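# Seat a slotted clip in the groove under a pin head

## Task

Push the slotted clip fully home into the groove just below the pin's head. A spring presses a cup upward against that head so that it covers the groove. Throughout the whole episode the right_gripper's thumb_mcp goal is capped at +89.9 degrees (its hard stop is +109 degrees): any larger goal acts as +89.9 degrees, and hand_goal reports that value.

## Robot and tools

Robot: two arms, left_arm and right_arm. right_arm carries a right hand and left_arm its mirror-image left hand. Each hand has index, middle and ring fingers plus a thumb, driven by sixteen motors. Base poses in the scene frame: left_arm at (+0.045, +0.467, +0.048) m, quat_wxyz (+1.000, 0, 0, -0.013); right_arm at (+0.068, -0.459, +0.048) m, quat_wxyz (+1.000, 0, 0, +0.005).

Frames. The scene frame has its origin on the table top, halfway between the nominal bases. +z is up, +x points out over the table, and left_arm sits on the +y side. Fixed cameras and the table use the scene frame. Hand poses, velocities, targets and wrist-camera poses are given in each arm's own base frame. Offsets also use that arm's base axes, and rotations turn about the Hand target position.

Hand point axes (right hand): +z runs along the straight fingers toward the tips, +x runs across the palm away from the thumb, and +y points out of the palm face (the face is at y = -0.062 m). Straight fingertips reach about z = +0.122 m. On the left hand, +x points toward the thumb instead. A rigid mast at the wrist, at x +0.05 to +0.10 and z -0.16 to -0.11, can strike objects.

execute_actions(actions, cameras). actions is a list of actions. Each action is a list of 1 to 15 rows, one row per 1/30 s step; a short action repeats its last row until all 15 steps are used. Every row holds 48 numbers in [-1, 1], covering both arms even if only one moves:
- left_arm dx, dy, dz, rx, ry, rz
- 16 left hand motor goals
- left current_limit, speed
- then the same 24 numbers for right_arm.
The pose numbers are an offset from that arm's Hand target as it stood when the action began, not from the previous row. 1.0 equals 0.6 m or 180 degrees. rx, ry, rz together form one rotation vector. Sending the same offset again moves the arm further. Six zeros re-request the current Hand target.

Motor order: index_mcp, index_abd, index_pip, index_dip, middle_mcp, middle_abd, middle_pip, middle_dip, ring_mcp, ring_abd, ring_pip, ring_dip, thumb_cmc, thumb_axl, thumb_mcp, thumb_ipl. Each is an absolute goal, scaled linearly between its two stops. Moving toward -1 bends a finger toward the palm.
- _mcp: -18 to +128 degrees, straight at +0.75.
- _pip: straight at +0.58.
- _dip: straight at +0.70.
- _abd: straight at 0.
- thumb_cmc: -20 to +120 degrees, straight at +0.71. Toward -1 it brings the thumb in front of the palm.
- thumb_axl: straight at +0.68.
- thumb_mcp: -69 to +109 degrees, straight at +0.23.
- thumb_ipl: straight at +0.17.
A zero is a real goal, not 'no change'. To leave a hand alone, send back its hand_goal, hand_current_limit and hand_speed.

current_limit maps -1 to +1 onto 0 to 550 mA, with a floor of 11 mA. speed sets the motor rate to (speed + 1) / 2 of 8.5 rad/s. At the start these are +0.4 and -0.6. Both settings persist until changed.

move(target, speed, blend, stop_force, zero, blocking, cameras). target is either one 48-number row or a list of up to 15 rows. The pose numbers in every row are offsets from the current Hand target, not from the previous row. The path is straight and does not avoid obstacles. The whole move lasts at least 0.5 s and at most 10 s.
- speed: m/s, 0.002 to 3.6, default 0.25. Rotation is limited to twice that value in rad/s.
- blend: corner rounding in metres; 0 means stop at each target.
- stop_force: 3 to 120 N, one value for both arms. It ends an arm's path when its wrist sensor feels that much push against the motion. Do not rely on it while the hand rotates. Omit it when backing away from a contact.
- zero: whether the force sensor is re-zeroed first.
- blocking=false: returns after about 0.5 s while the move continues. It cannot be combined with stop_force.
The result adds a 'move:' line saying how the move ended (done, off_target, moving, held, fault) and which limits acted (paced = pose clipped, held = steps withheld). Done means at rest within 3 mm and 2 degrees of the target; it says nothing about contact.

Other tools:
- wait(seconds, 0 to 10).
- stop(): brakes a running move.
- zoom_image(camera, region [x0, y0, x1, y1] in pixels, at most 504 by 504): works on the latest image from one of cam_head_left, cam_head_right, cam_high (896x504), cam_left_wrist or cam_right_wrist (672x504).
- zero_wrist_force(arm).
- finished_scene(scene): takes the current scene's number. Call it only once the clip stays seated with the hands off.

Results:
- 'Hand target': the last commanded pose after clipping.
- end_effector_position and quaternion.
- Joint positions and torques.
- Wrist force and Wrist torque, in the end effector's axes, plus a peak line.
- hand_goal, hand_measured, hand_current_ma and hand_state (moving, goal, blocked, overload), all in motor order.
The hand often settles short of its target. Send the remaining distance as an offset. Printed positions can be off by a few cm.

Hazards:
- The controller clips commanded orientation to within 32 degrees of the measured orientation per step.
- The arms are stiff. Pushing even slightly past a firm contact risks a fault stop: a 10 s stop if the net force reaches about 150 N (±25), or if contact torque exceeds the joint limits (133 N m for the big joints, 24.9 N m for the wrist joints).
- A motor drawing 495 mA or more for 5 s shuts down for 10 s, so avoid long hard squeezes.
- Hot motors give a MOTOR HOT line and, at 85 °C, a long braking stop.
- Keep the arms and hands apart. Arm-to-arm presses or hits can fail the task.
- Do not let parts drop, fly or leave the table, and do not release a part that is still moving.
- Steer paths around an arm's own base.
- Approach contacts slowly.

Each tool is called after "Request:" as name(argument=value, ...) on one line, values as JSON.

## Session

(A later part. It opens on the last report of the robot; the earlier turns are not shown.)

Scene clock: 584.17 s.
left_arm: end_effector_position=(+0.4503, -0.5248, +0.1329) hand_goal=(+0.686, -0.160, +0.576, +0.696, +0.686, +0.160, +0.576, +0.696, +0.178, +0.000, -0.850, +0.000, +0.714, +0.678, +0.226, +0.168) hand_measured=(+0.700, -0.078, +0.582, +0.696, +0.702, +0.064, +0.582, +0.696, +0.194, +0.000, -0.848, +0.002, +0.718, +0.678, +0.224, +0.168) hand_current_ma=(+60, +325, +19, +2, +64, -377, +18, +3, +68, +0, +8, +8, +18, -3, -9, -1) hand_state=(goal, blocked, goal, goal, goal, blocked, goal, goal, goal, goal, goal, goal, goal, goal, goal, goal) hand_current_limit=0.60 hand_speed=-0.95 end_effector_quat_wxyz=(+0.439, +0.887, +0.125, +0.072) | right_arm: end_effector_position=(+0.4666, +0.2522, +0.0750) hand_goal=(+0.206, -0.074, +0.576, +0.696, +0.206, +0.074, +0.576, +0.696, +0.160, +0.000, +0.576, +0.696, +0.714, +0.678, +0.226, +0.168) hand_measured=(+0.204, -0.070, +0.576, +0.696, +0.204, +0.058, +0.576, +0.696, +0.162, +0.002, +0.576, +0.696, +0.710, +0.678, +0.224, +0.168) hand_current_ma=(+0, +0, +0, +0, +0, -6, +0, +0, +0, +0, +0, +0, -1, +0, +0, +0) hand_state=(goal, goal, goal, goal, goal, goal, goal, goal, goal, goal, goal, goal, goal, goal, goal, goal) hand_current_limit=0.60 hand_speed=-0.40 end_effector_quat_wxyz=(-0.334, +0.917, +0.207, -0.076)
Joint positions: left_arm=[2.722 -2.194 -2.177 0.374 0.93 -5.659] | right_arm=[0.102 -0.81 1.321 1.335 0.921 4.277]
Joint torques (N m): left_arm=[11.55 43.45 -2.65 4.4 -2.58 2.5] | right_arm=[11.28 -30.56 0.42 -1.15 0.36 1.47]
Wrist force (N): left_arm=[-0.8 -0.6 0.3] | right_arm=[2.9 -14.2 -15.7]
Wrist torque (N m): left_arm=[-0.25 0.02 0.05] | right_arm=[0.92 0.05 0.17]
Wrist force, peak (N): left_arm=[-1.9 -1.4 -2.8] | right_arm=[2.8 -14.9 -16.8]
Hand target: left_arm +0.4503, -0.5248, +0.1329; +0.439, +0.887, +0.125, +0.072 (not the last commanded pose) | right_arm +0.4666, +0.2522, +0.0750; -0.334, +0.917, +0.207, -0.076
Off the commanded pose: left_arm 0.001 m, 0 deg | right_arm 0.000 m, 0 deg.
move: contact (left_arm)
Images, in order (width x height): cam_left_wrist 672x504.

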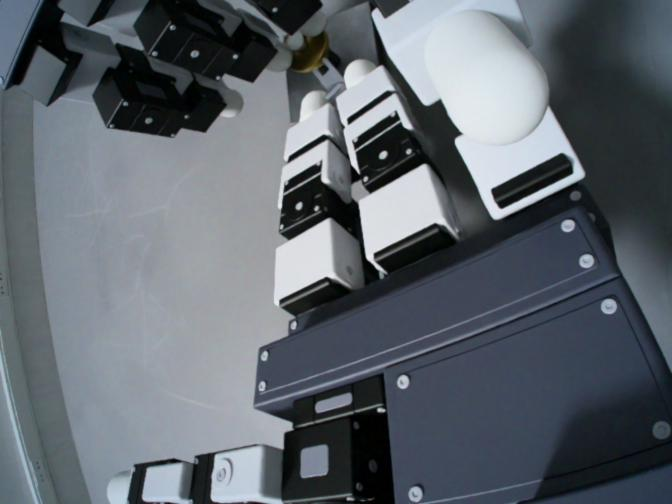

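Request:
move(target=[-0.01382,0.02084,0.01,0,0,0,0.685,-0.3,0.576,0.696,0.685,0.3,0.576,0.696,0.178,0,-0.85,0.0,0.714,0.678,0.226,0.168,0.65,-0.95,0,0,0.005,0,0,0,0.2055,-0.074,0.576,0.696,0.2055,0.074,0.576,0.696,0.16,0,0.576,0.696,0.714,0.678,0.226,0.168,0.6,-0.4], speed=0.03)

Request:
move(target=[0,0,0,0,0,0,0.685,-0.3,0.576,0.696,0.685,0.3,0.576,0.696,0.178,0,-0.85,0.0,0.714,0.678,0.226,0.168,0.65,-0.95,0,0,0.005,0,0,0,0.2055,-0.074,0.576,0.696,0.2055,0.074,0.576,0.696,0.16,0,0.576,0.696,0.714,0.678,0.226,0.168,0.6,-0.4], speed=0.03)

Request:
move(target=[0,0,0,0,0,0,0.685,-0.3,0.576,0.696,0.685,0.3,0.576,0.696,0.178,0,-0.85,0.0,0.714,0.678,0.226,0.168,0.65,-0.95,0,0,0.04,0,0,0,0.2055,-0.074,0.576,0.696,0.2055,0.074,0.576,0.696,0.16,0,0.576,0.696,0.714,0.678,0.226,0.168,0.6,-0.4], speed=0.04, cameras=["cam_left_wrist","cam_head_right"])

Request:
zoom_image(camera="cam_left_wrist", region=[270, 0, 370, 100])

Request:
zoom_image(camera="cam_head_right", region=[480, 340, 540, 390])

Scene clock: 612.67 s.
left_arm: end_effector_position=(+0.4420, -0.5124, +0.1389) hand_goal=(+0.686, -0.300, +0.576, +0.696, +0.686, +0.300, +0.576, +0.696, +0.178, +0.000, -0.850, +0.000, +0.714, +0.678, +0.226, +0.168) hand_measured=(+0.700, -0.080, +0.582, +0.696, +0.702, +0.066, +0.582, +0.696, +0.194, +0.000, -0.848, +0.002, +0.718, +0.678, +0.224, +0.168) hand_current_ma=(+60, +454, +19, +2, +64, -454, +18, +3, +68, +0, +8, +8, +18, -3, -9, -1) hand_state=(goal, blocked, goal, goal, goal, blocked, goal, goal, goal, goal, goal, goal, goal, goal, goal, goal) hand_current_limit=0.65 hand_speed=-0.95 end_effector_quat_wxyz=(+0.439, +0.887, +0.125, +0.072) | right_arm: end_effector_position=(+0.4666, +0.2522, +0.0780) hand_goal=(+0.206, -0.074, +0.576, +0.696, +0.206, +0.074, +0.576, +0.696, +0.160, +0.000, +0.576, +0.696, +0.714, +0.678, +0.226, +0.168) hand_measured=(+0.204, -0.072, +0.576, +0.696, +0.204, +0.058, +0.576, +0.696, +0.162, +0.002, +0.576, +0.696, +0.710, +0.678, +0.224, +0.168) hand_current_ma=(+0, +0, +0, +0, +0, -6, +0, +0, +0, +0, +0, +0, -1, +0, +0, +0) hand_state=(goal, goal, goal, goal, goal, goal, goal, goal, goal, goal, goal, goal, goal, goal, goal, goal) hand_current_limit=0.60 hand_speed=-0.40 end_effector_quat_wxyz=(-0.334, +0.917, +0.207, -0.076)
Joint positions: left_arm=[2.74 -2.16 -2.221 0.375 0.918 -5.642] | right_arm=[0.102 -0.813 1.319 1.341 0.921 4.277]
Joint torques (N m): left_arm=[11.56 41.12 -2.73 1.08 -2.52 2.49] | right_arm=[10.82 -50.29 -28.15 3.82 0.16 1.57]
Wrist force (N): left_arm=[-1.1 -0.4 0.6] | right_arm=[1.9 -6.8 -7.7]
Wrist torque (N m): left_arm=[-0.25 0.06 -0.02] | right_arm=[0.61 0.03 0.18]
Wrist force, peak (N): left_arm=[-1.5 -0.6 0.6] | right_arm=[3.0 -14.5 -16.3]
Hand target: left_arm +0.4420, -0.5123, +0.1389; +0.439, +0.887, +0.125, +0.072 | right_arm +0.4666, +0.2522, +0.0780; -0.334, +0.917, +0.207, -0.076
Off the commanded pose: left_arm 0.000 m, 0 deg | right_arm 0.000 m, 0 deg.
move: done

Scene clock: 613.37 s.
left_arm: end_effector_position=(+0.4420, -0.5123, +0.1389) hand_goal=(+0.686, -0.300, +0.576, +0.696, +0.686, +0.300, +0.576, +0.696, +0.178, +0.000, -0.850, +0.000, +0.714, +0.678, +0.226, +0.168) hand_measured=(+0.700, -0.080, +0.582, +0.696, +0.702, +0.066, +0.582, +0.696, +0.194, +0.000, -0.848, +0.002, +0.718, +0.678, +0.224, +0.168) hand_current_ma=(+60, +454, +19, +2, +64, -454, +18, +3, +68, +0, +8, +8, +18, -3, -9, -1) hand_state=(goal, blocked, goal, goal, goal, blocked, goal, goal, goal, goal, goal, goal, goal, goal, goal, goal) hand_current_limit=0.65 hand_speed=-0.95 end_effector_quat_wxyz=(+0.439, +0.887, +0.125, +0.072) | right_arm: end_effector_position=(+0.4666, +0.2522, +0.0809) hand_goal=(+0.206, -0.074, +0.576, +0.696, +0.206, +0.074, +0.576, +0.696, +0.160, +0.000, +0.576, +0.696, +0.714, +0.678, +0.226, +0.168) hand_measured=(+0.204, -0.072, +0.576, +0.696, +0.204, +0.058, +0.576, +0.696, +0.162, +0.002, +0.576, +0.696, +0.710, +0.678, +0.224, +0.168) hand_current_ma=(+0, +0, +0, +0, +0, -5, +0, +0, +0, +0, +0, +0, -1, +0, +0, +0) hand_state=(goal, goal, goal, goal, goal, goal, goal, goal, goal, goal, goal, goal, goal, goal, goal, goal) hand_current_limit=0.60 hand_speed=-0.40 end_effector_quat_wxyz=(-0.334, +0.917, +0.207, -0.076)
Joint positions: left_arm=[2.74 -2.16 -2.221 0.375 0.918 -5.642] | right_arm=[0.102 -0.817 1.317 1.346 0.921 4.277]
Joint torques (N m): left_arm=[11.38 42.57 -2.12 1.07 -2.58 2.61] | right_arm=[11 -50.83 -27.63 3.56 0.18 1.49]
Wrist force (N): left_arm=[-1.4 -0.5 0.4] | right_arm=[2.0 -6.1 -7.1]
Wrist torque (N m): left_arm=[-0.26 0.10 -0.06] | right_arm=[0.58 -0.02 0.20]
Wrist force, peak (N): left_arm=[-1.1 -0.9 0.5] | right_arm=[2.0 -6.9 -7.8]
Hand target: left_arm +0.4420, -0.5123, +0.1389; +0.439, +0.887, +0.125, +0.072 | right_arm +0.4666, +0.2522, +0.0810; -0.334, +0.917, +0.207, -0.076
Off the commanded pose: left_arm 0.000 m, 0 deg | right_arm 0.000 m, 0 deg.
move: done

Scene clock: 614.37 s.
left_arm: end_effector_position=(+0.4420, -0.5123, +0.1389) hand_goal=(+0.686, -0.300, +0.576, +0.696, +0.686, +0.300, +0.576, +0.696, +0.178, +0.000, -0.850, +0.000, +0.714, +0.678, +0.226, +0.168) hand_measured=(+0.700, -0.080, +0.582, +0.696, +0.702, +0.066, +0.582, +0.696, +0.194, +0.000, -0.848, +0.002, +0.718, +0.678, +0.224, +0.168) hand_current_ma=(+60, +454, +19, +2, +64, -454, +18, +3, +68, +0, +8, +8, +18, -3, -9, -1) hand_state=(goal, blocked, goal, goal, goal, blocked, goal, goal, goal, goal, goal, goal, goal, goal, goal, goal) hand_current_limit=0.65 hand_speed=-0.95 end_effector_quat_wxyz=(+0.439, +0.887, +0.125, +0.072) | right_arm: end_effector_position=(+0.4666, +0.2522, +0.1049) hand_goal=(+0.206, -0.074, +0.576, +0.696, +0.206, +0.074, +0.576, +0.696, +0.160, +0.000, +0.576, +0.696, +0.714, +0.678, +0.226, +0.168) hand_measured=(+0.204, -0.072, +0.576, +0.696, +0.204, +0.070, +0.576, +0.696, +0.162, +0.002, +0.576, +0.696, +0.710, +0.678, +0.224, +0.168) hand_current_ma=(+0, +0, +0, +0, +0, -1, +0, +0, +0, +0, +0, +0, -1, +0, +0, +0) hand_state=(goal, goal, goal, goal, goal, goal, goal, goal, goal, goal, goal, goal, goal, goal, goal, goal) hand_current_limit=0.60 hand_speed=-0.40 end_effector_quat_wxyz=(-0.334, +0.917, +0.207, -0.076)
Joint positions: left_arm=[2.74 -2.16 -2.221 0.375 0.918 -5.642] | right_arm=[0.102 -0.843 1.297 1.393 0.921 4.277]
Joint torques (N m): left_arm=[11.63 41.8 -1.96 1.06 -2.76 2.47] | right_arm=[10.05 -56.15 -31.22 5.18 -0.42 0.49]
Wrist force (N): left_arm=[-1.0 -0.8 0.5] | right_arm=[1.5 2.5 1.5]
Wrist torque (N m): left_arm=[-0.30 0.05 -0.01] | right_arm=[0.18 -0.13 0.29]
Wrist force, peak (N): left_arm=[-1.3 -0.6 0.8] | right_arm=[2.1 -6.0 -6.9]
Hand target: left_arm +0.4420, -0.5123, +0.1389; +0.439, +0.887, +0.125, +0.072 | right_arm +0.4666, +0.2522, +0.1050; -0.334, +0.917, +0.207, -0.076
Off the commanded pose: left_arm 0.000 m, 0 deg | right_arm 0.000 m, 0 deg.
move: done
Images, in order (width x height): cam_head_right 896x504, cam_left_wrist 672x504.

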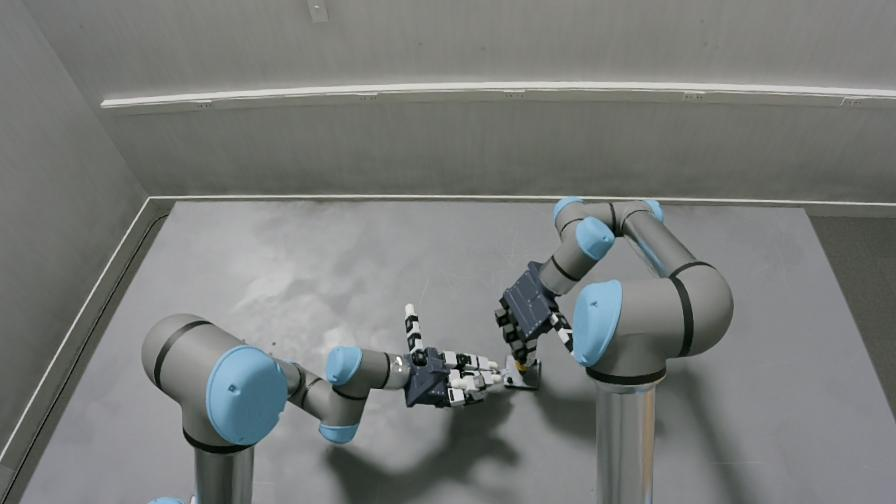

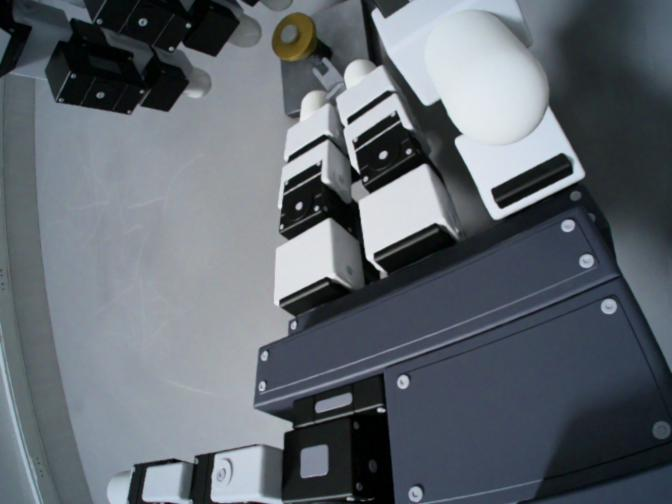

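Scaled by 5.040 from the camera's 672x504 image, which has a finer 960x720 frame.

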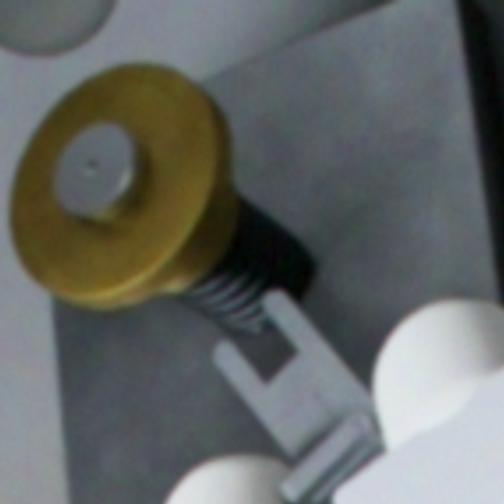

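Scaled by 8.400.

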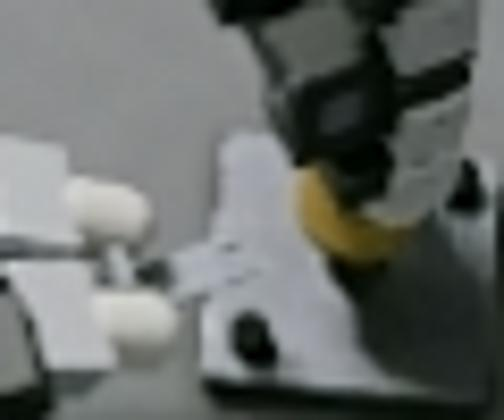

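Request:
move(target=[[0,0,0.0317,0,0,0,0.685,-0.3,0.576,0.696,0.685,0.3,0.576,0.696,0.178,0,-0.85,0.0,0.714,0.678,0.226,0.168,0.65,-0.95,0,0,0.0667,0,0,0,0.2055,-0.074,0.576,0.696,0.2055,0.074,0.576,0.696,0.16,0,0.576,0.696,0.714,0.678,0.226,0.168,0.6,-0.4],[0.0276,-0.0417,0.0317,0,0,0,0.685,-0.3,0.576,0.696,0.685,0.3,0.576,0.696,0.178,0,-0.85,0.0,0.714,0.678,0.226,0.168,0.65,-0.95,0,0,0.0667,0,0,0,0.2055,-0.074,0.576,0.696,0.2055,0.074,0.576,0.696,0.16,0,0.576,0.696,0.714,0.678,0.226,0.168,0.6,-0.4]], speed=0.05, cameras=["cam_left_wrist","cam_head_right","cam_head_left"])

Request:
zoom_image(camera="cam_left_wrist", region=[270, 0, 370, 100])

Request:
zoom_image(camera="cam_head_right", region=[480, 340, 540, 390])

Request:
zoom_image(camera="cam_head_left", region=[480, 340, 540, 390])

Scene clock: 635.53 s.
left_arm: end_effector_position=(+0.4585, -0.5373, +0.1579) hand_goal=(+0.686, -0.300, +0.576, +0.696, +0.686, +0.300, +0.576, +0.696, +0.178, +0.000, -0.850, +0.000, +0.714, +0.678, +0.226, +0.168) hand_measured=(+0.700, -0.080, +0.582, +0.696, +0.702, +0.066, +0.582, +0.696, +0.194, +0.000, -0.848, +0.002, +0.720, +0.678, +0.224, +0.168) hand_current_ma=(+60, +454, +19, +2, +64, -454, +18, +3, +68, +0, +8, +8, +19, -3, -9, -1) hand_state=(goal, blocked, goal, goal, goal, blocked, goal, goal, goal, goal, goal, goal, goal, goal, goal, goal) hand_current_limit=0.65 hand_speed=-0.95 end_effector_quat_wxyz=(+0.439, +0.887, +0.125, +0.072) | right_arm: end_effector_position=(+0.4666, +0.2523, +0.1450) hand_goal=(+0.206, -0.074, +0.576, +0.696, +0.206, +0.074, +0.576, +0.696, +0.160, +0.000, +0.576, +0.696, +0.714, +0.678, +0.226, +0.168) hand_measured=(+0.204, -0.072, +0.576, +0.696, +0.204, +0.070, +0.576, +0.696, +0.162, +0.002, +0.576, +0.696, +0.710, +0.678, +0.224, +0.168) hand_current_ma=(+0, +0, +0, +0, +0, -1, +0, +0, +0, +0, +0, +0, -1, +0, +0, +0) hand_state=(goal, goal, goal, goal, goal, goal, goal, goal, goal, goal, goal, goal, goal, goal, goal, goal) hand_current_limit=0.60 hand_speed=-0.40 end_effector_quat_wxyz=(-0.334, +0.917, +0.207, -0.076)
Joint positions: left_arm=[2.705 -2.147 -2.136 0.296 0.941 -5.675] | right_arm=[0.102 -0.883 1.255 1.474 0.921 4.277]
Joint torques (N m): left_arm=[-7.93 31.41 25.28 1.1 0.91 -2.69] | right_arm=[-4.51 -54.84 -31.58 5.4 -1.75 -1.03]
Wrist force (N): left_arm=[-0.9 -0.9 0.7] | right_arm=[1.2 2.4 1.3]
Wrist torque (N m): left_arm=[-0.33 0.04 0.06] | right_arm=[0.18 -0.09 0.29]
Wrist force, peak (N): left_arm=[-1.4 -0.8 0.1] | right_arm=[1.5 2.7 1.9]
Hand target: left_arm +0.4586, -0.5373, +0.1579; +0.439, +0.887, +0.125, +0.072 | right_arm +0.4666, +0.2522, +0.1450; -0.334, +0.917, +0.207, -0.076
Off the commanded pose: left_arm 0.000 m, 0 deg | right_arm 0.000 m, 0 deg.
move: done
Images, in order (width x height): cam_head_left 896x504, cam_head_right 896x504, cam_left_wrist 672x504.

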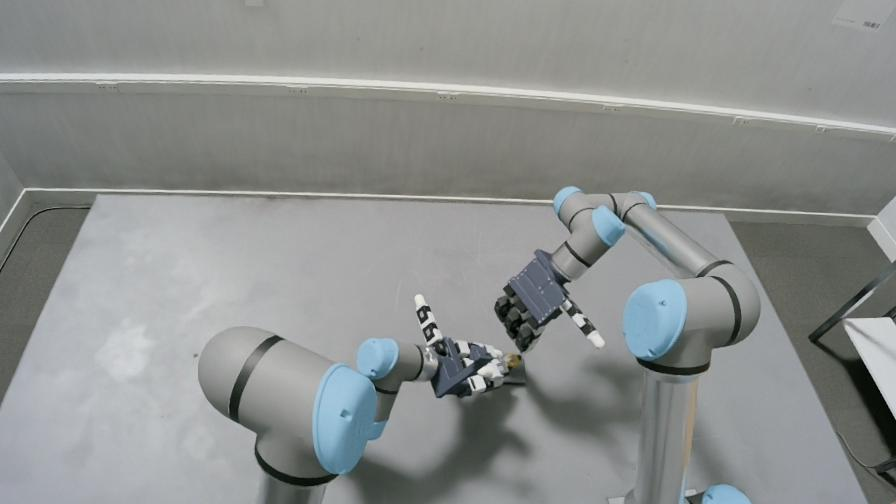

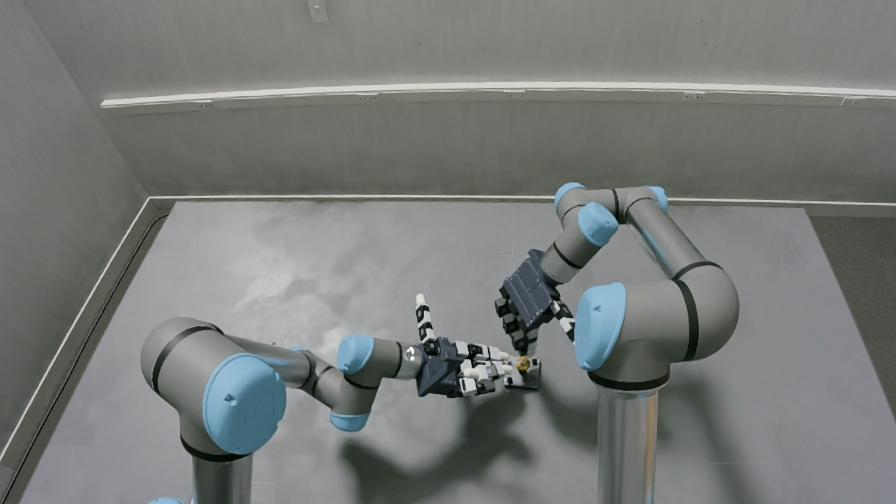

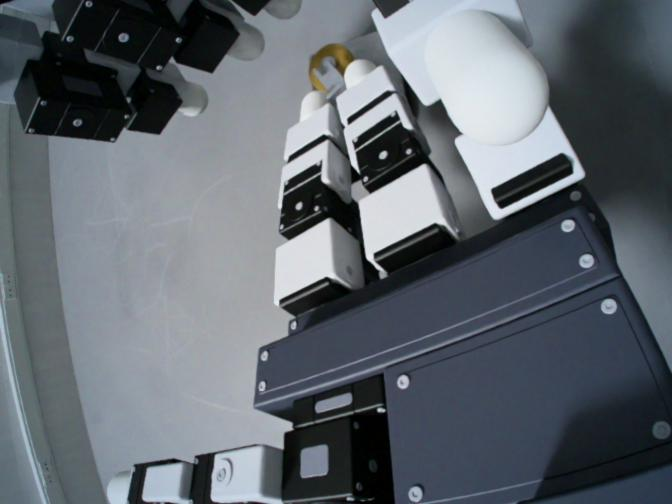

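Scaled by 5.040 from the camera's 672x504 image, which has a finer 960x720 frame.

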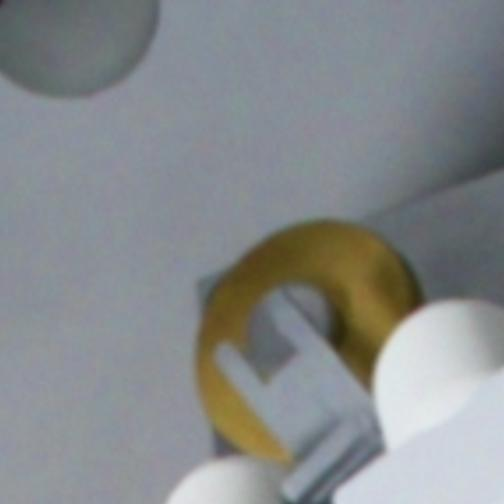

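Scaled by 8.400.

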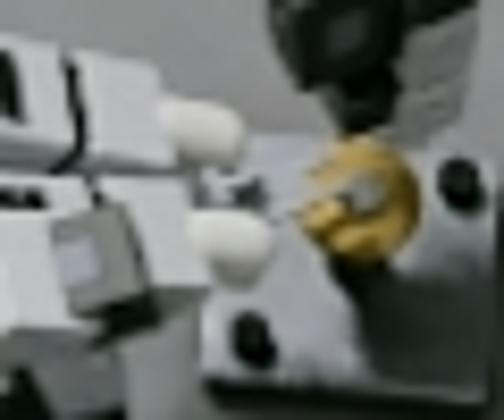

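Scaled by 8.400.

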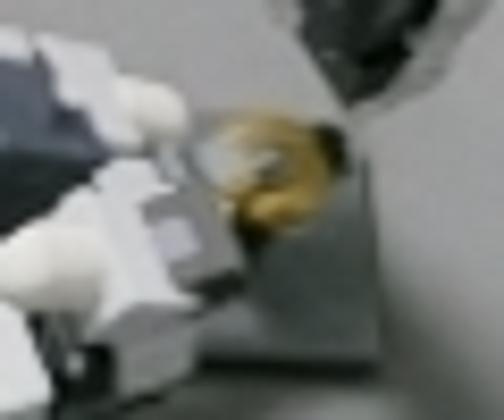

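Request:
move(target=[0,0,-0.0167,0,0,0,0.685,-0.3,0.576,0.696,0.685,0.3,0.576,0.696,0.178,0,-0.85,0.0,0.714,0.678,0.226,0.168,0.65,-0.95,0,0,0,0,0,0,0.2055,-0.074,0.576,0.696,0.2055,0.074,0.576,0.696,0.16,0,0.576,0.696,0.714,0.678,0.226,0.168,0.6,-0.4], speed=0.02, cameras=["cam_left_wrist"])

Request:
zoom_image(camera="cam_left_wrist", region=[290, 30, 360, 100])

Scene clock: 642.40 s.
left_arm: end_effector_position=(+0.4586, -0.5373, +0.1480) hand_goal=(+0.686, -0.300, +0.576, +0.696, +0.686, +0.300, +0.576, +0.696, +0.178, +0.000, -0.850, +0.000, +0.714, +0.678, +0.226, +0.168) hand_measured=(+0.700, -0.080, +0.582, +0.696, +0.702, +0.066, +0.582, +0.696, +0.194, +0.000, -0.848, +0.002, +0.720, +0.678, +0.224, +0.168) hand_current_ma=(+60, +454, +19, +2, +64, -454, +18, +3, +68, +0, +8, +8, +19, -3, -9, -1) hand_state=(goal, blocked, goal, goal, goal, blocked, goal, goal, goal, goal, goal, goal, goal, goal, goal, goal) hand_current_limit=0.65 hand_speed=-0.95 end_effector_quat_wxyz=(+0.439, +0.887, +0.125, +0.072) | right_arm: end_effector_position=(+0.4666, +0.2522, +0.1450) hand_goal=(+0.206, -0.074, +0.576, +0.696, +0.206, +0.074, +0.576, +0.696, +0.160, +0.000, +0.576, +0.696, +0.714, +0.678, +0.226, +0.168) hand_measured=(+0.204, -0.072, +0.576, +0.696, +0.204, +0.070, +0.576, +0.696, +0.162, +0.002, +0.576, +0.696, +0.710, +0.678, +0.224, +0.168) hand_current_ma=(+0, +0, +0, +0, +0, -1, +0, +0, +0, +0, +0, +0, -1, +0, +0, +0) hand_state=(goal, goal, goal, goal, goal, goal, goal, goal, goal, goal, goal, goal, goal, goal, goal, goal) hand_current_limit=0.60 hand_speed=-0.40 end_effector_quat_wxyz=(-0.334, +0.917, +0.207, -0.076)
Joint positions: left_arm=[2.705 -2.172 -2.135 0.321 0.941 -5.675] | right_arm=[0.102 -0.883 1.255 1.474 0.921 4.277]
Joint torques (N m): left_arm=[-5.45 31.66 25.71 4.22 0.76 0.59] | right_arm=[-10.3 -55.09 -31.49 5.36 -1.56 -0.9]
Wrist force (N): left_arm=[-0.7 -1.0 0.3] | right_arm=[1.5 2.4 1.6]
Wrist torque (N m): left_arm=[-0.29 0.00 0.07] | right_arm=[0.14 -0.15 0.32]
Wrist force, peak (N): left_arm=[-1.4 -1.0 0.5] | right_arm=[1.6 2.8 1.7]
Hand target: left_arm +0.4586, -0.5373, +0.1479; +0.439, +0.887, +0.125, +0.072 | right_arm +0.4666, +0.2522, +0.1450; -0.334, +0.917, +0.207, -0.076
Off the commanded pose: left_arm 0.000 m, 0 deg | right_arm 0.000 m, 0 deg.
move: done
Images, in order (width x height): cam_left_wrist 672x504.

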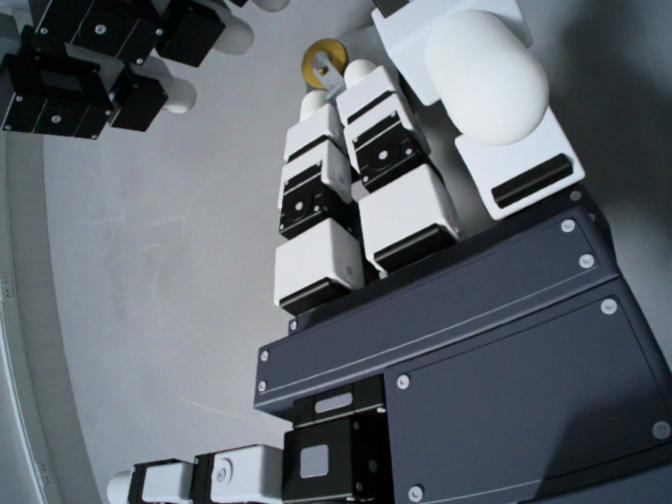

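Scaled by 7.200 from the camera's 672x504 image, which has a finer 960x720 frame.

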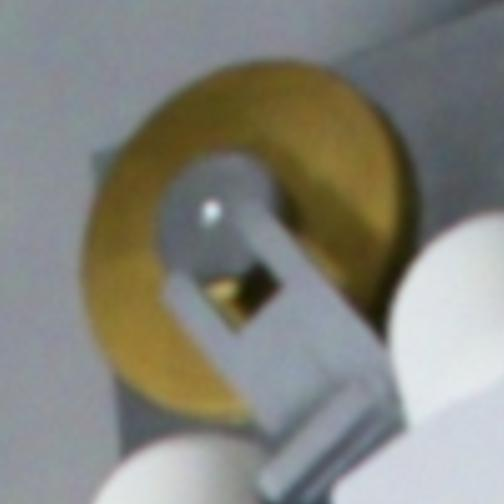

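Request:
move(target=[[0.0055,-0.0083,0,0,0,0,0.685,-0.3,0.576,0.696,0.685,0.3,0.576,0.696,0.178,0,-0.85,0.0,0.714,0.678,0.226,0.168,0.65,-0.95,0,0,0,0,0,0,0.2055,-0.074,0.576,0.696,0.2055,0.074,0.576,0.696,0.16,0,0.576,0.696,0.714,0.678,0.226,0.168,0.6,-0.4],[0.0055,-0.0083,-0.0067,0,0,0,0.685,-0.3,0.576,0.696,0.685,0.3,0.576,0.696,0.178,0,-0.85,0.0,0.714,0.678,0.226,0.168,0.65,-0.95,0,0,0,0,0,0,0.2055,-0.074,0.576,0.696,0.2055,0.074,0.576,0.696,0.16,0,0.576,0.696,0.714,0.678,0.226,0.168,0.6,-0.4]], speed=0.02, cameras=["cam_left_wrist"])

Request:
zoom_image(camera="cam_left_wrist", region=[290, 30, 360, 100])

Scene clock: 655.03 s.
left_arm: end_effector_position=(+0.4619, -0.5423, +0.1440) hand_goal=(+0.686, -0.300, +0.576, +0.696, +0.686, +0.300, +0.576, +0.696, +0.178, +0.000, -0.850, +0.000, +0.714, +0.678, +0.226, +0.168) hand_measured=(+0.700, -0.080, +0.582, +0.696, +0.702, +0.066, +0.580, +0.696, +0.194, +0.000, -0.848, +0.002, +0.720, +0.678, +0.224, +0.168) hand_current_ma=(+60, +454, +19, +2, +64, -454, +15, +3, +68, +0, +8, +8, +19, -3, -9, -1) hand_state=(goal, blocked, goal, goal, goal, blocked, goal, goal, goal, goal, goal, goal, goal, goal, goal, goal) hand_current_limit=0.65 hand_speed=-0.95 end_effector_quat_wxyz=(+0.439, +0.887, +0.125, +0.072) | right_arm: end_effector_position=(+0.4666, +0.2522, +0.1450) hand_goal=(+0.206, -0.074, +0.576, +0.696, +0.206, +0.074, +0.576, +0.696, +0.160, +0.000, +0.576, +0.696, +0.714, +0.678, +0.226, +0.168) hand_measured=(+0.204, -0.072, +0.576, +0.696, +0.204, +0.070, +0.576, +0.696, +0.162, +0.002, +0.576, +0.696, +0.710, +0.678, +0.224, +0.168) hand_current_ma=(+0, +0, +0, +0, +0, -1, +0, +0, +0, +0, +0, +0, -1, +0, +0, +0) hand_state=(goal, goal, goal, goal, goal, goal, goal, goal, goal, goal, goal, goal, goal, goal, goal, goal) hand_current_limit=0.60 hand_speed=-0.40 end_effector_quat_wxyz=(-0.334, +0.917, +0.207, -0.076)
Joint positions: left_arm=[2.698 -2.19 -2.117 0.324 0.945 -5.681] | right_arm=[0.102 -0.883 1.255 1.474 0.921 4.277]
Joint torques (N m): left_arm=[-7.38 31.81 25.78 4.3 1.07 -2.53] | right_arm=[-10.25 -54.46 -31.66 5.43 -1.44 -0.89]
Wrist force (N): left_arm=[-1.0 -0.6 0.3] | right_arm=[1.1 2.7 1.6]
Wrist torque (N m): left_arm=[-0.29 0.04 0.06] | right_arm=[0.19 -0.09 0.28]
Wrist force, peak (N): left_arm=[-1.1 -1.1 0.8] | right_arm=[1.6 2.8 1.7]
Hand target: left_arm +0.4619, -0.5423, +0.1439; +0.439, +0.887, +0.125, +0.072 | right_arm +0.4666, +0.2522, +0.1450; -0.334, +0.917, +0.207, -0.076
Off the commanded pose: left_arm 0.000 m, 0 deg | right_arm 0.000 m, 0 deg.
move: done
Images, in order (width x height): cam_left_wrist 672x504.

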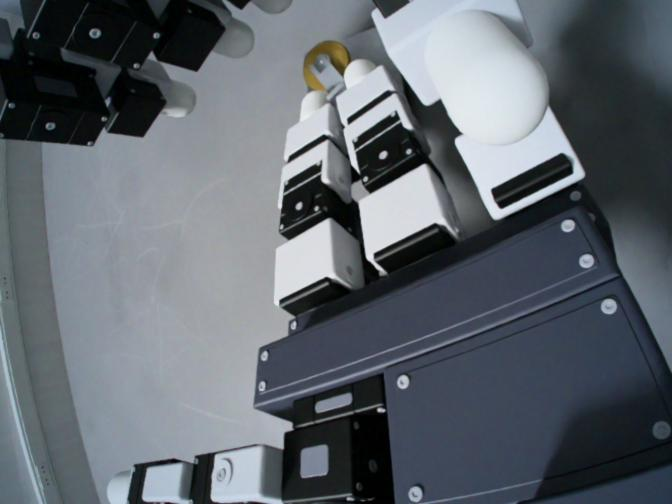

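Scaled by 7.200 from the camera's 672x504 image, which has a finer 960x720 frame.

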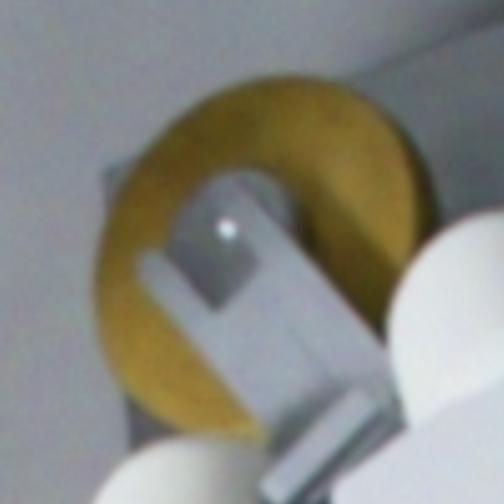

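Request:
move(target=[0,0,-0.0058,0,0,0,0.685,-0.3,0.576,0.696,0.685,0.3,0.576,0.696,0.178,0,-0.85,0.0,0.714,0.678,0.226,0.168,0.65,-0.95,0,0,0,0,0,0,0.2055,-0.074,0.576,0.696,0.2055,0.074,0.576,0.696,0.16,0,0.576,0.696,0.714,0.678,0.226,0.168,0.6,-0.4], speed=0.02, cameras=["cam_left_wrist"])

Request:
zoom_image(camera="cam_left_wrist", region=[290, 30, 360, 100])

Scene clock: 661.30 s.
left_arm: end_effector_position=(+0.4619, -0.5423, +0.1405) hand_goal=(+0.686, -0.300, +0.576, +0.696, +0.686, +0.300, +0.576, +0.696, +0.178, +0.000, -0.850, +0.000, +0.714, +0.678, +0.226, +0.168) hand_measured=(+0.700, -0.080, +0.580, +0.696, +0.700, +0.066, +0.580, +0.696, +0.194, +0.000, -0.848, +0.002, +0.720, +0.678, +0.224, +0.168) hand_current_ma=(+60, +454, +17, +2, +58, -454, +11, +3, +68, +0, +8, +8, +19, -3, -9, -1) hand_state=(goal, blocked, goal, goal, goal, blocked, goal, goal, goal, goal, goal, goal, goal, goal, goal, goal) hand_current_limit=0.65 hand_speed=-0.95 end_effector_quat_wxyz=(+0.439, +0.887, +0.125, +0.072) | right_arm: end_effector_position=(+0.4666, +0.2522, +0.1450) hand_goal=(+0.206, -0.074, +0.576, +0.696, +0.206, +0.074, +0.576, +0.696, +0.160, +0.000, +0.576, +0.696, +0.714, +0.678, +0.226, +0.168) hand_measured=(+0.204, -0.072, +0.576, +0.696, +0.204, +0.070, +0.576, +0.696, +0.162, +0.002, +0.576, +0.696, +0.710, +0.678, +0.224, +0.168) hand_current_ma=(+0, +0, +0, +0, +0, -1, +0, +0, +0, +0, +0, +0, -1, +0, +0, +0) hand_state=(goal, goal, goal, goal, goal, goal, goal, goal, goal, goal, goal, goal, goal, goal, goal, goal) hand_current_limit=0.60 hand_speed=-0.40 end_effector_quat_wxyz=(-0.334, +0.917, +0.207, -0.076)
Joint positions: left_arm=[2.698 -2.199 -2.117 0.332 0.945 -5.681] | right_arm=[0.102 -0.883 1.255 1.474 0.921 4.277]
Joint torques (N m): left_arm=[-7.87 31.36 25.23 4.16 0.96 -2.1] | right_arm=[-10.21 -54.72 -31.73 5.33 -1.35 -0.95]
Wrist force (N): left_arm=[-1.2 -0.3 0.1] | right_arm=[1.5 2.2 1.5]
Wrist torque (N m): left_arm=[-0.26 0.05 0.03] | right_arm=[0.12 -0.13 0.30]
Wrist force, peak (N): left_arm=[-1.2 -0.7 0.1] | right_arm=[1.7 2.7 1.5]
Hand target: left_arm +0.4619, -0.5423, +0.1404; +0.439, +0.887, +0.125, +0.072 | right_arm +0.4666, +0.2522, +0.1450; -0.334, +0.917, +0.207, -0.076
Off the commanded pose: left_arm 0.000 m, 0 deg | right_arm 0.000 m, 0 deg.
move: done
Images, in order (width x height): cam_left_wrist 672x504.

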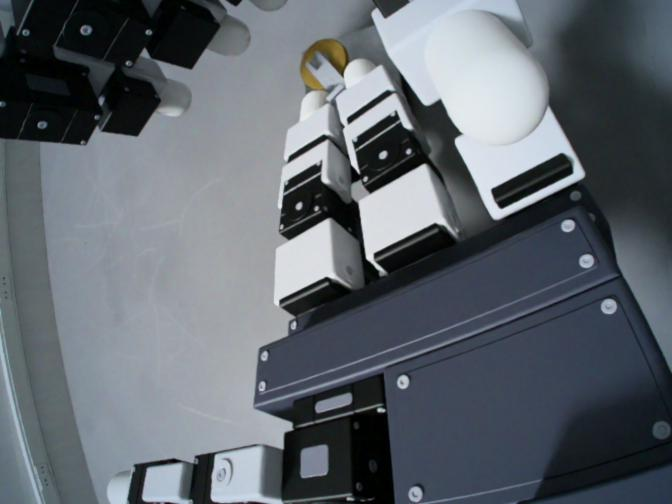

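Scaled by 7.200 from the camera's 672x504 image, which has a finer 960x720 frame.

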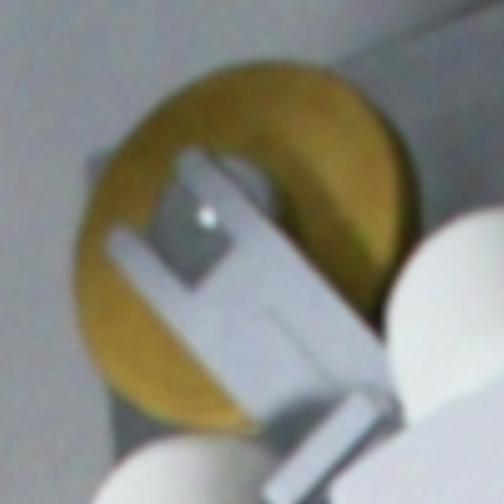

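Request:
zoom_image(camera="cam_left_wrist", region=[295, 45, 355, 105])

Request:
zoom_image(camera="cam_head_right", region=[490, 340, 540, 390])

Scaled by 8.400 from the camera's 672x504 image, which has a finer 960x720 frame.

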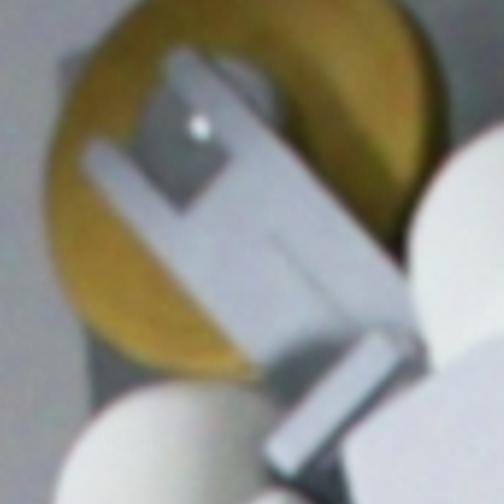

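This scene's latest camera images include none from cam_head_right. They are from: cam_left_wrist. cam_head_right's image comes with the result of a call that names it in "cameras".

Request:
move(target=[0,0,0.01,0,0,0,0.685,-0.3,0.576,0.696,0.685,0.3,0.576,0.696,0.178,0,-0.85,0.0,0.714,0.678,0.226,0.168,0.65,-0.95,0,0,0,0,0,0,0.2055,-0.074,0.576,0.696,0.2055,0.074,0.576,0.696,0.16,0,0.576,0.696,0.714,0.678,0.226,0.168,0.6,-0.4], speed=0.03, cameras=["cam_left_wrist","cam_head_right","cam_head_left","cam_high"])

Request:
zoom_image(camera="cam_left_wrist", region=[295, 45, 355, 105])

Request:
zoom_image(camera="cam_head_right", region=[490, 340, 540, 390])

Request:
zoom_image(camera="cam_high", region=[315, 260, 365, 310])

Request:
zoom_image(camera="cam_head_left", region=[480, 335, 530, 385])

Scene clock: 685.00 s.
left_arm: end_effector_position=(+0.4619, -0.5423, +0.1463) hand_goal=(+0.686, -0.300, +0.576, +0.696, +0.686, +0.300, +0.576, +0.696, +0.178, +0.000, -0.850, +0.000, +0.714, +0.678, +0.226, +0.168) hand_measured=(+0.700, -0.080, +0.580, +0.696, +0.700, +0.066, +0.578, +0.696, +0.194, +0.000, -0.848, +0.002, +0.720, +0.678, +0.224, +0.168) hand_current_ma=(+59, +454, +16, +2, +57, -454, +10, +3, +68, +0, +8, +8, +19, -3, -9, -1) hand_state=(goal, blocked, goal, goal, goal, blocked, goal, goal, goal, goal, goal, goal, goal, goal, goal, goal) hand_current_limit=0.65 hand_speed=-0.95 end_effector_quat_wxyz=(+0.439, +0.887, +0.125, +0.072) | right_arm: end_effector_position=(+0.4666, +0.2522, +0.1450) hand_goal=(+0.206, -0.074, +0.576, +0.696, +0.206, +0.074, +0.576, +0.696, +0.160, +0.000, +0.576, +0.696, +0.714, +0.678, +0.226, +0.168) hand_measured=(+0.204, -0.072, +0.576, +0.696, +0.204, +0.070, +0.576, +0.696, +0.162, +0.002, +0.576, +0.696, +0.710, +0.678, +0.224, +0.168) hand_current_ma=(+0, +0, +0, +0, +0, -1, +0, +0, +0, +0, +0, +0, -1, +0, +0, +0) hand_state=(goal, goal, goal, goal, goal, goal, goal, goal, goal, goal, goal, goal, goal, goal, goal, goal) hand_current_limit=0.60 hand_speed=-0.40 end_effector_quat_wxyz=(-0.334, +0.917, +0.207, -0.076)
Joint positions: left_arm=[2.698 -2.184 -2.118 0.318 0.945 -5.681] | right_arm=[0.102 -0.883 1.255 1.474 0.921 4.277]
Joint torques (N m): left_arm=[-6.79 43.42 0.22 1.23 0.94 -2.24] | right_arm=[-10.59 -54.35 -31.17 5.28 -1.19 -0.97]
Wrist force (N): left_arm=[-0.9 -0.6 0.8] | right_arm=[1.5 2.4 1.7]
Wrist torque (N m): left_arm=[-0.28 0.04 0.06] | right_arm=[0.14 -0.14 0.30]
Wrist force, peak (N): left_arm=[-1.3 -0.8 0.5] | right_arm=[1.6 2.6 1.6]
Hand target: left_arm +0.4619, -0.5423, +0.1464; +0.439, +0.887, +0.125, +0.072 | right_arm +0.4666, +0.2522, +0.1450; -0.334, +0.917, +0.207, -0.076
Off the commanded pose: left_arm 0.000 m, 0 deg | right_arm 0.000 m, 0 deg.
move: done
Images, in order (width x height): cam_head_left 896x504, cam_head_right 896x504, cam_high 896x504, cam_left_wrist 672x504.

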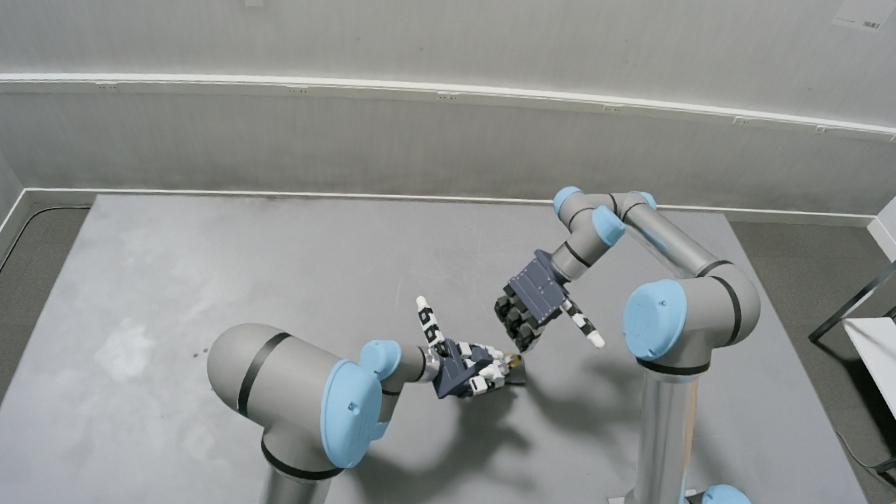

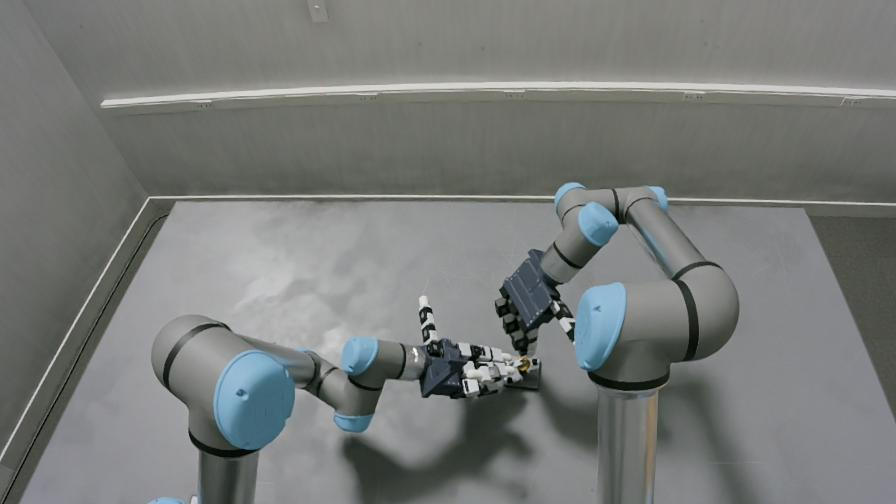

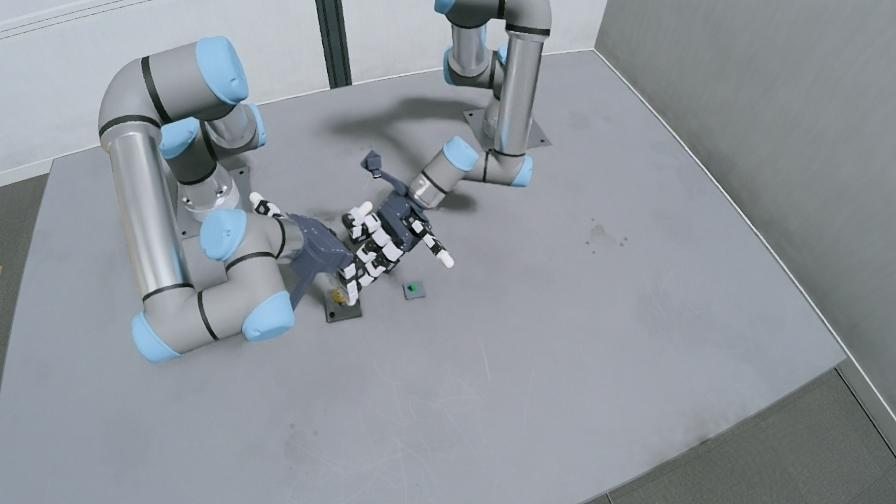

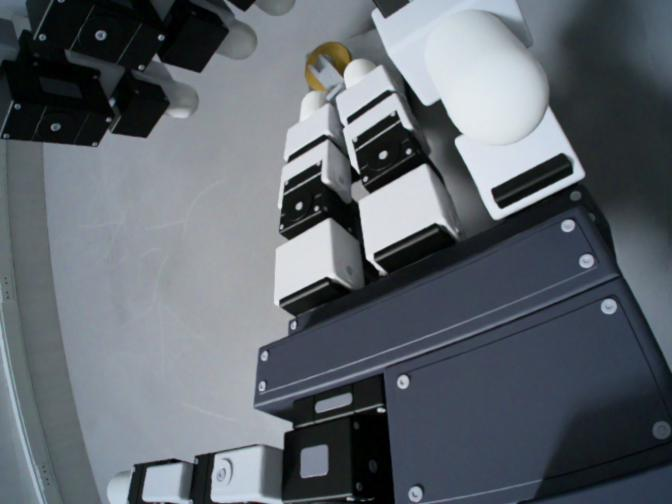

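Scaled by 8.400 from the camera's 672x504 image, which has a finer 960x720 frame.

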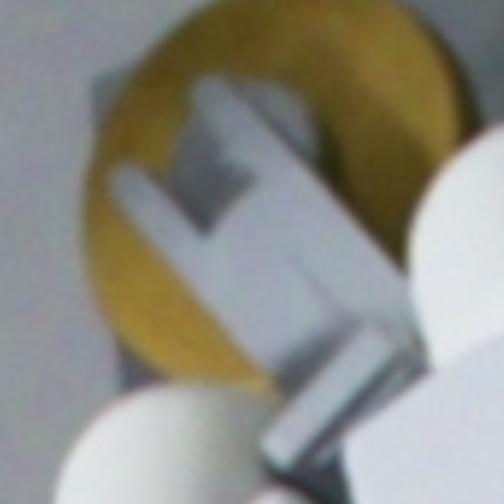

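Scaled by 10.080.

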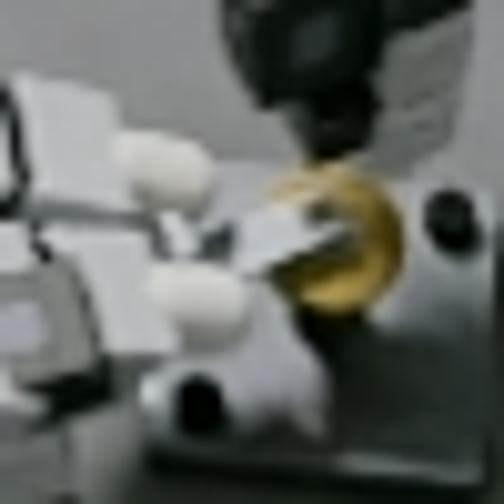

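Scaled by 10.080.

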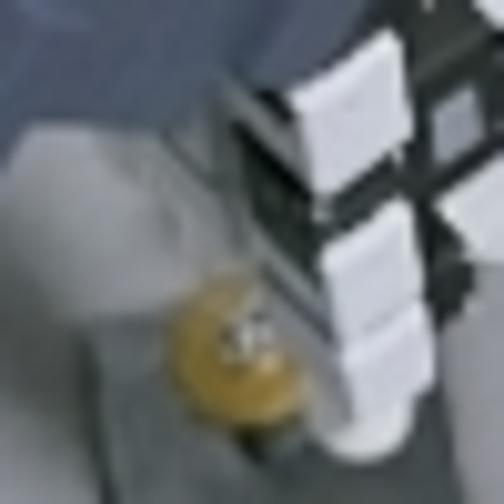

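Scaled by 10.080.

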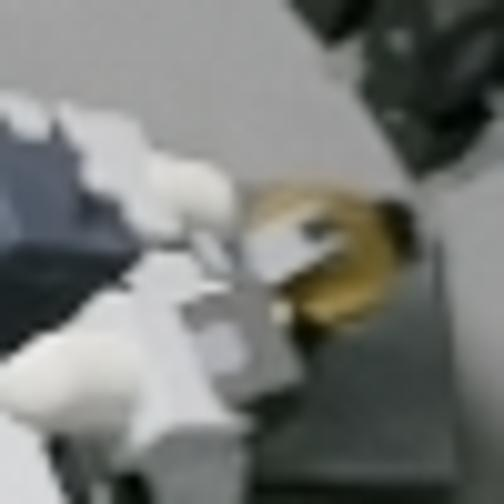

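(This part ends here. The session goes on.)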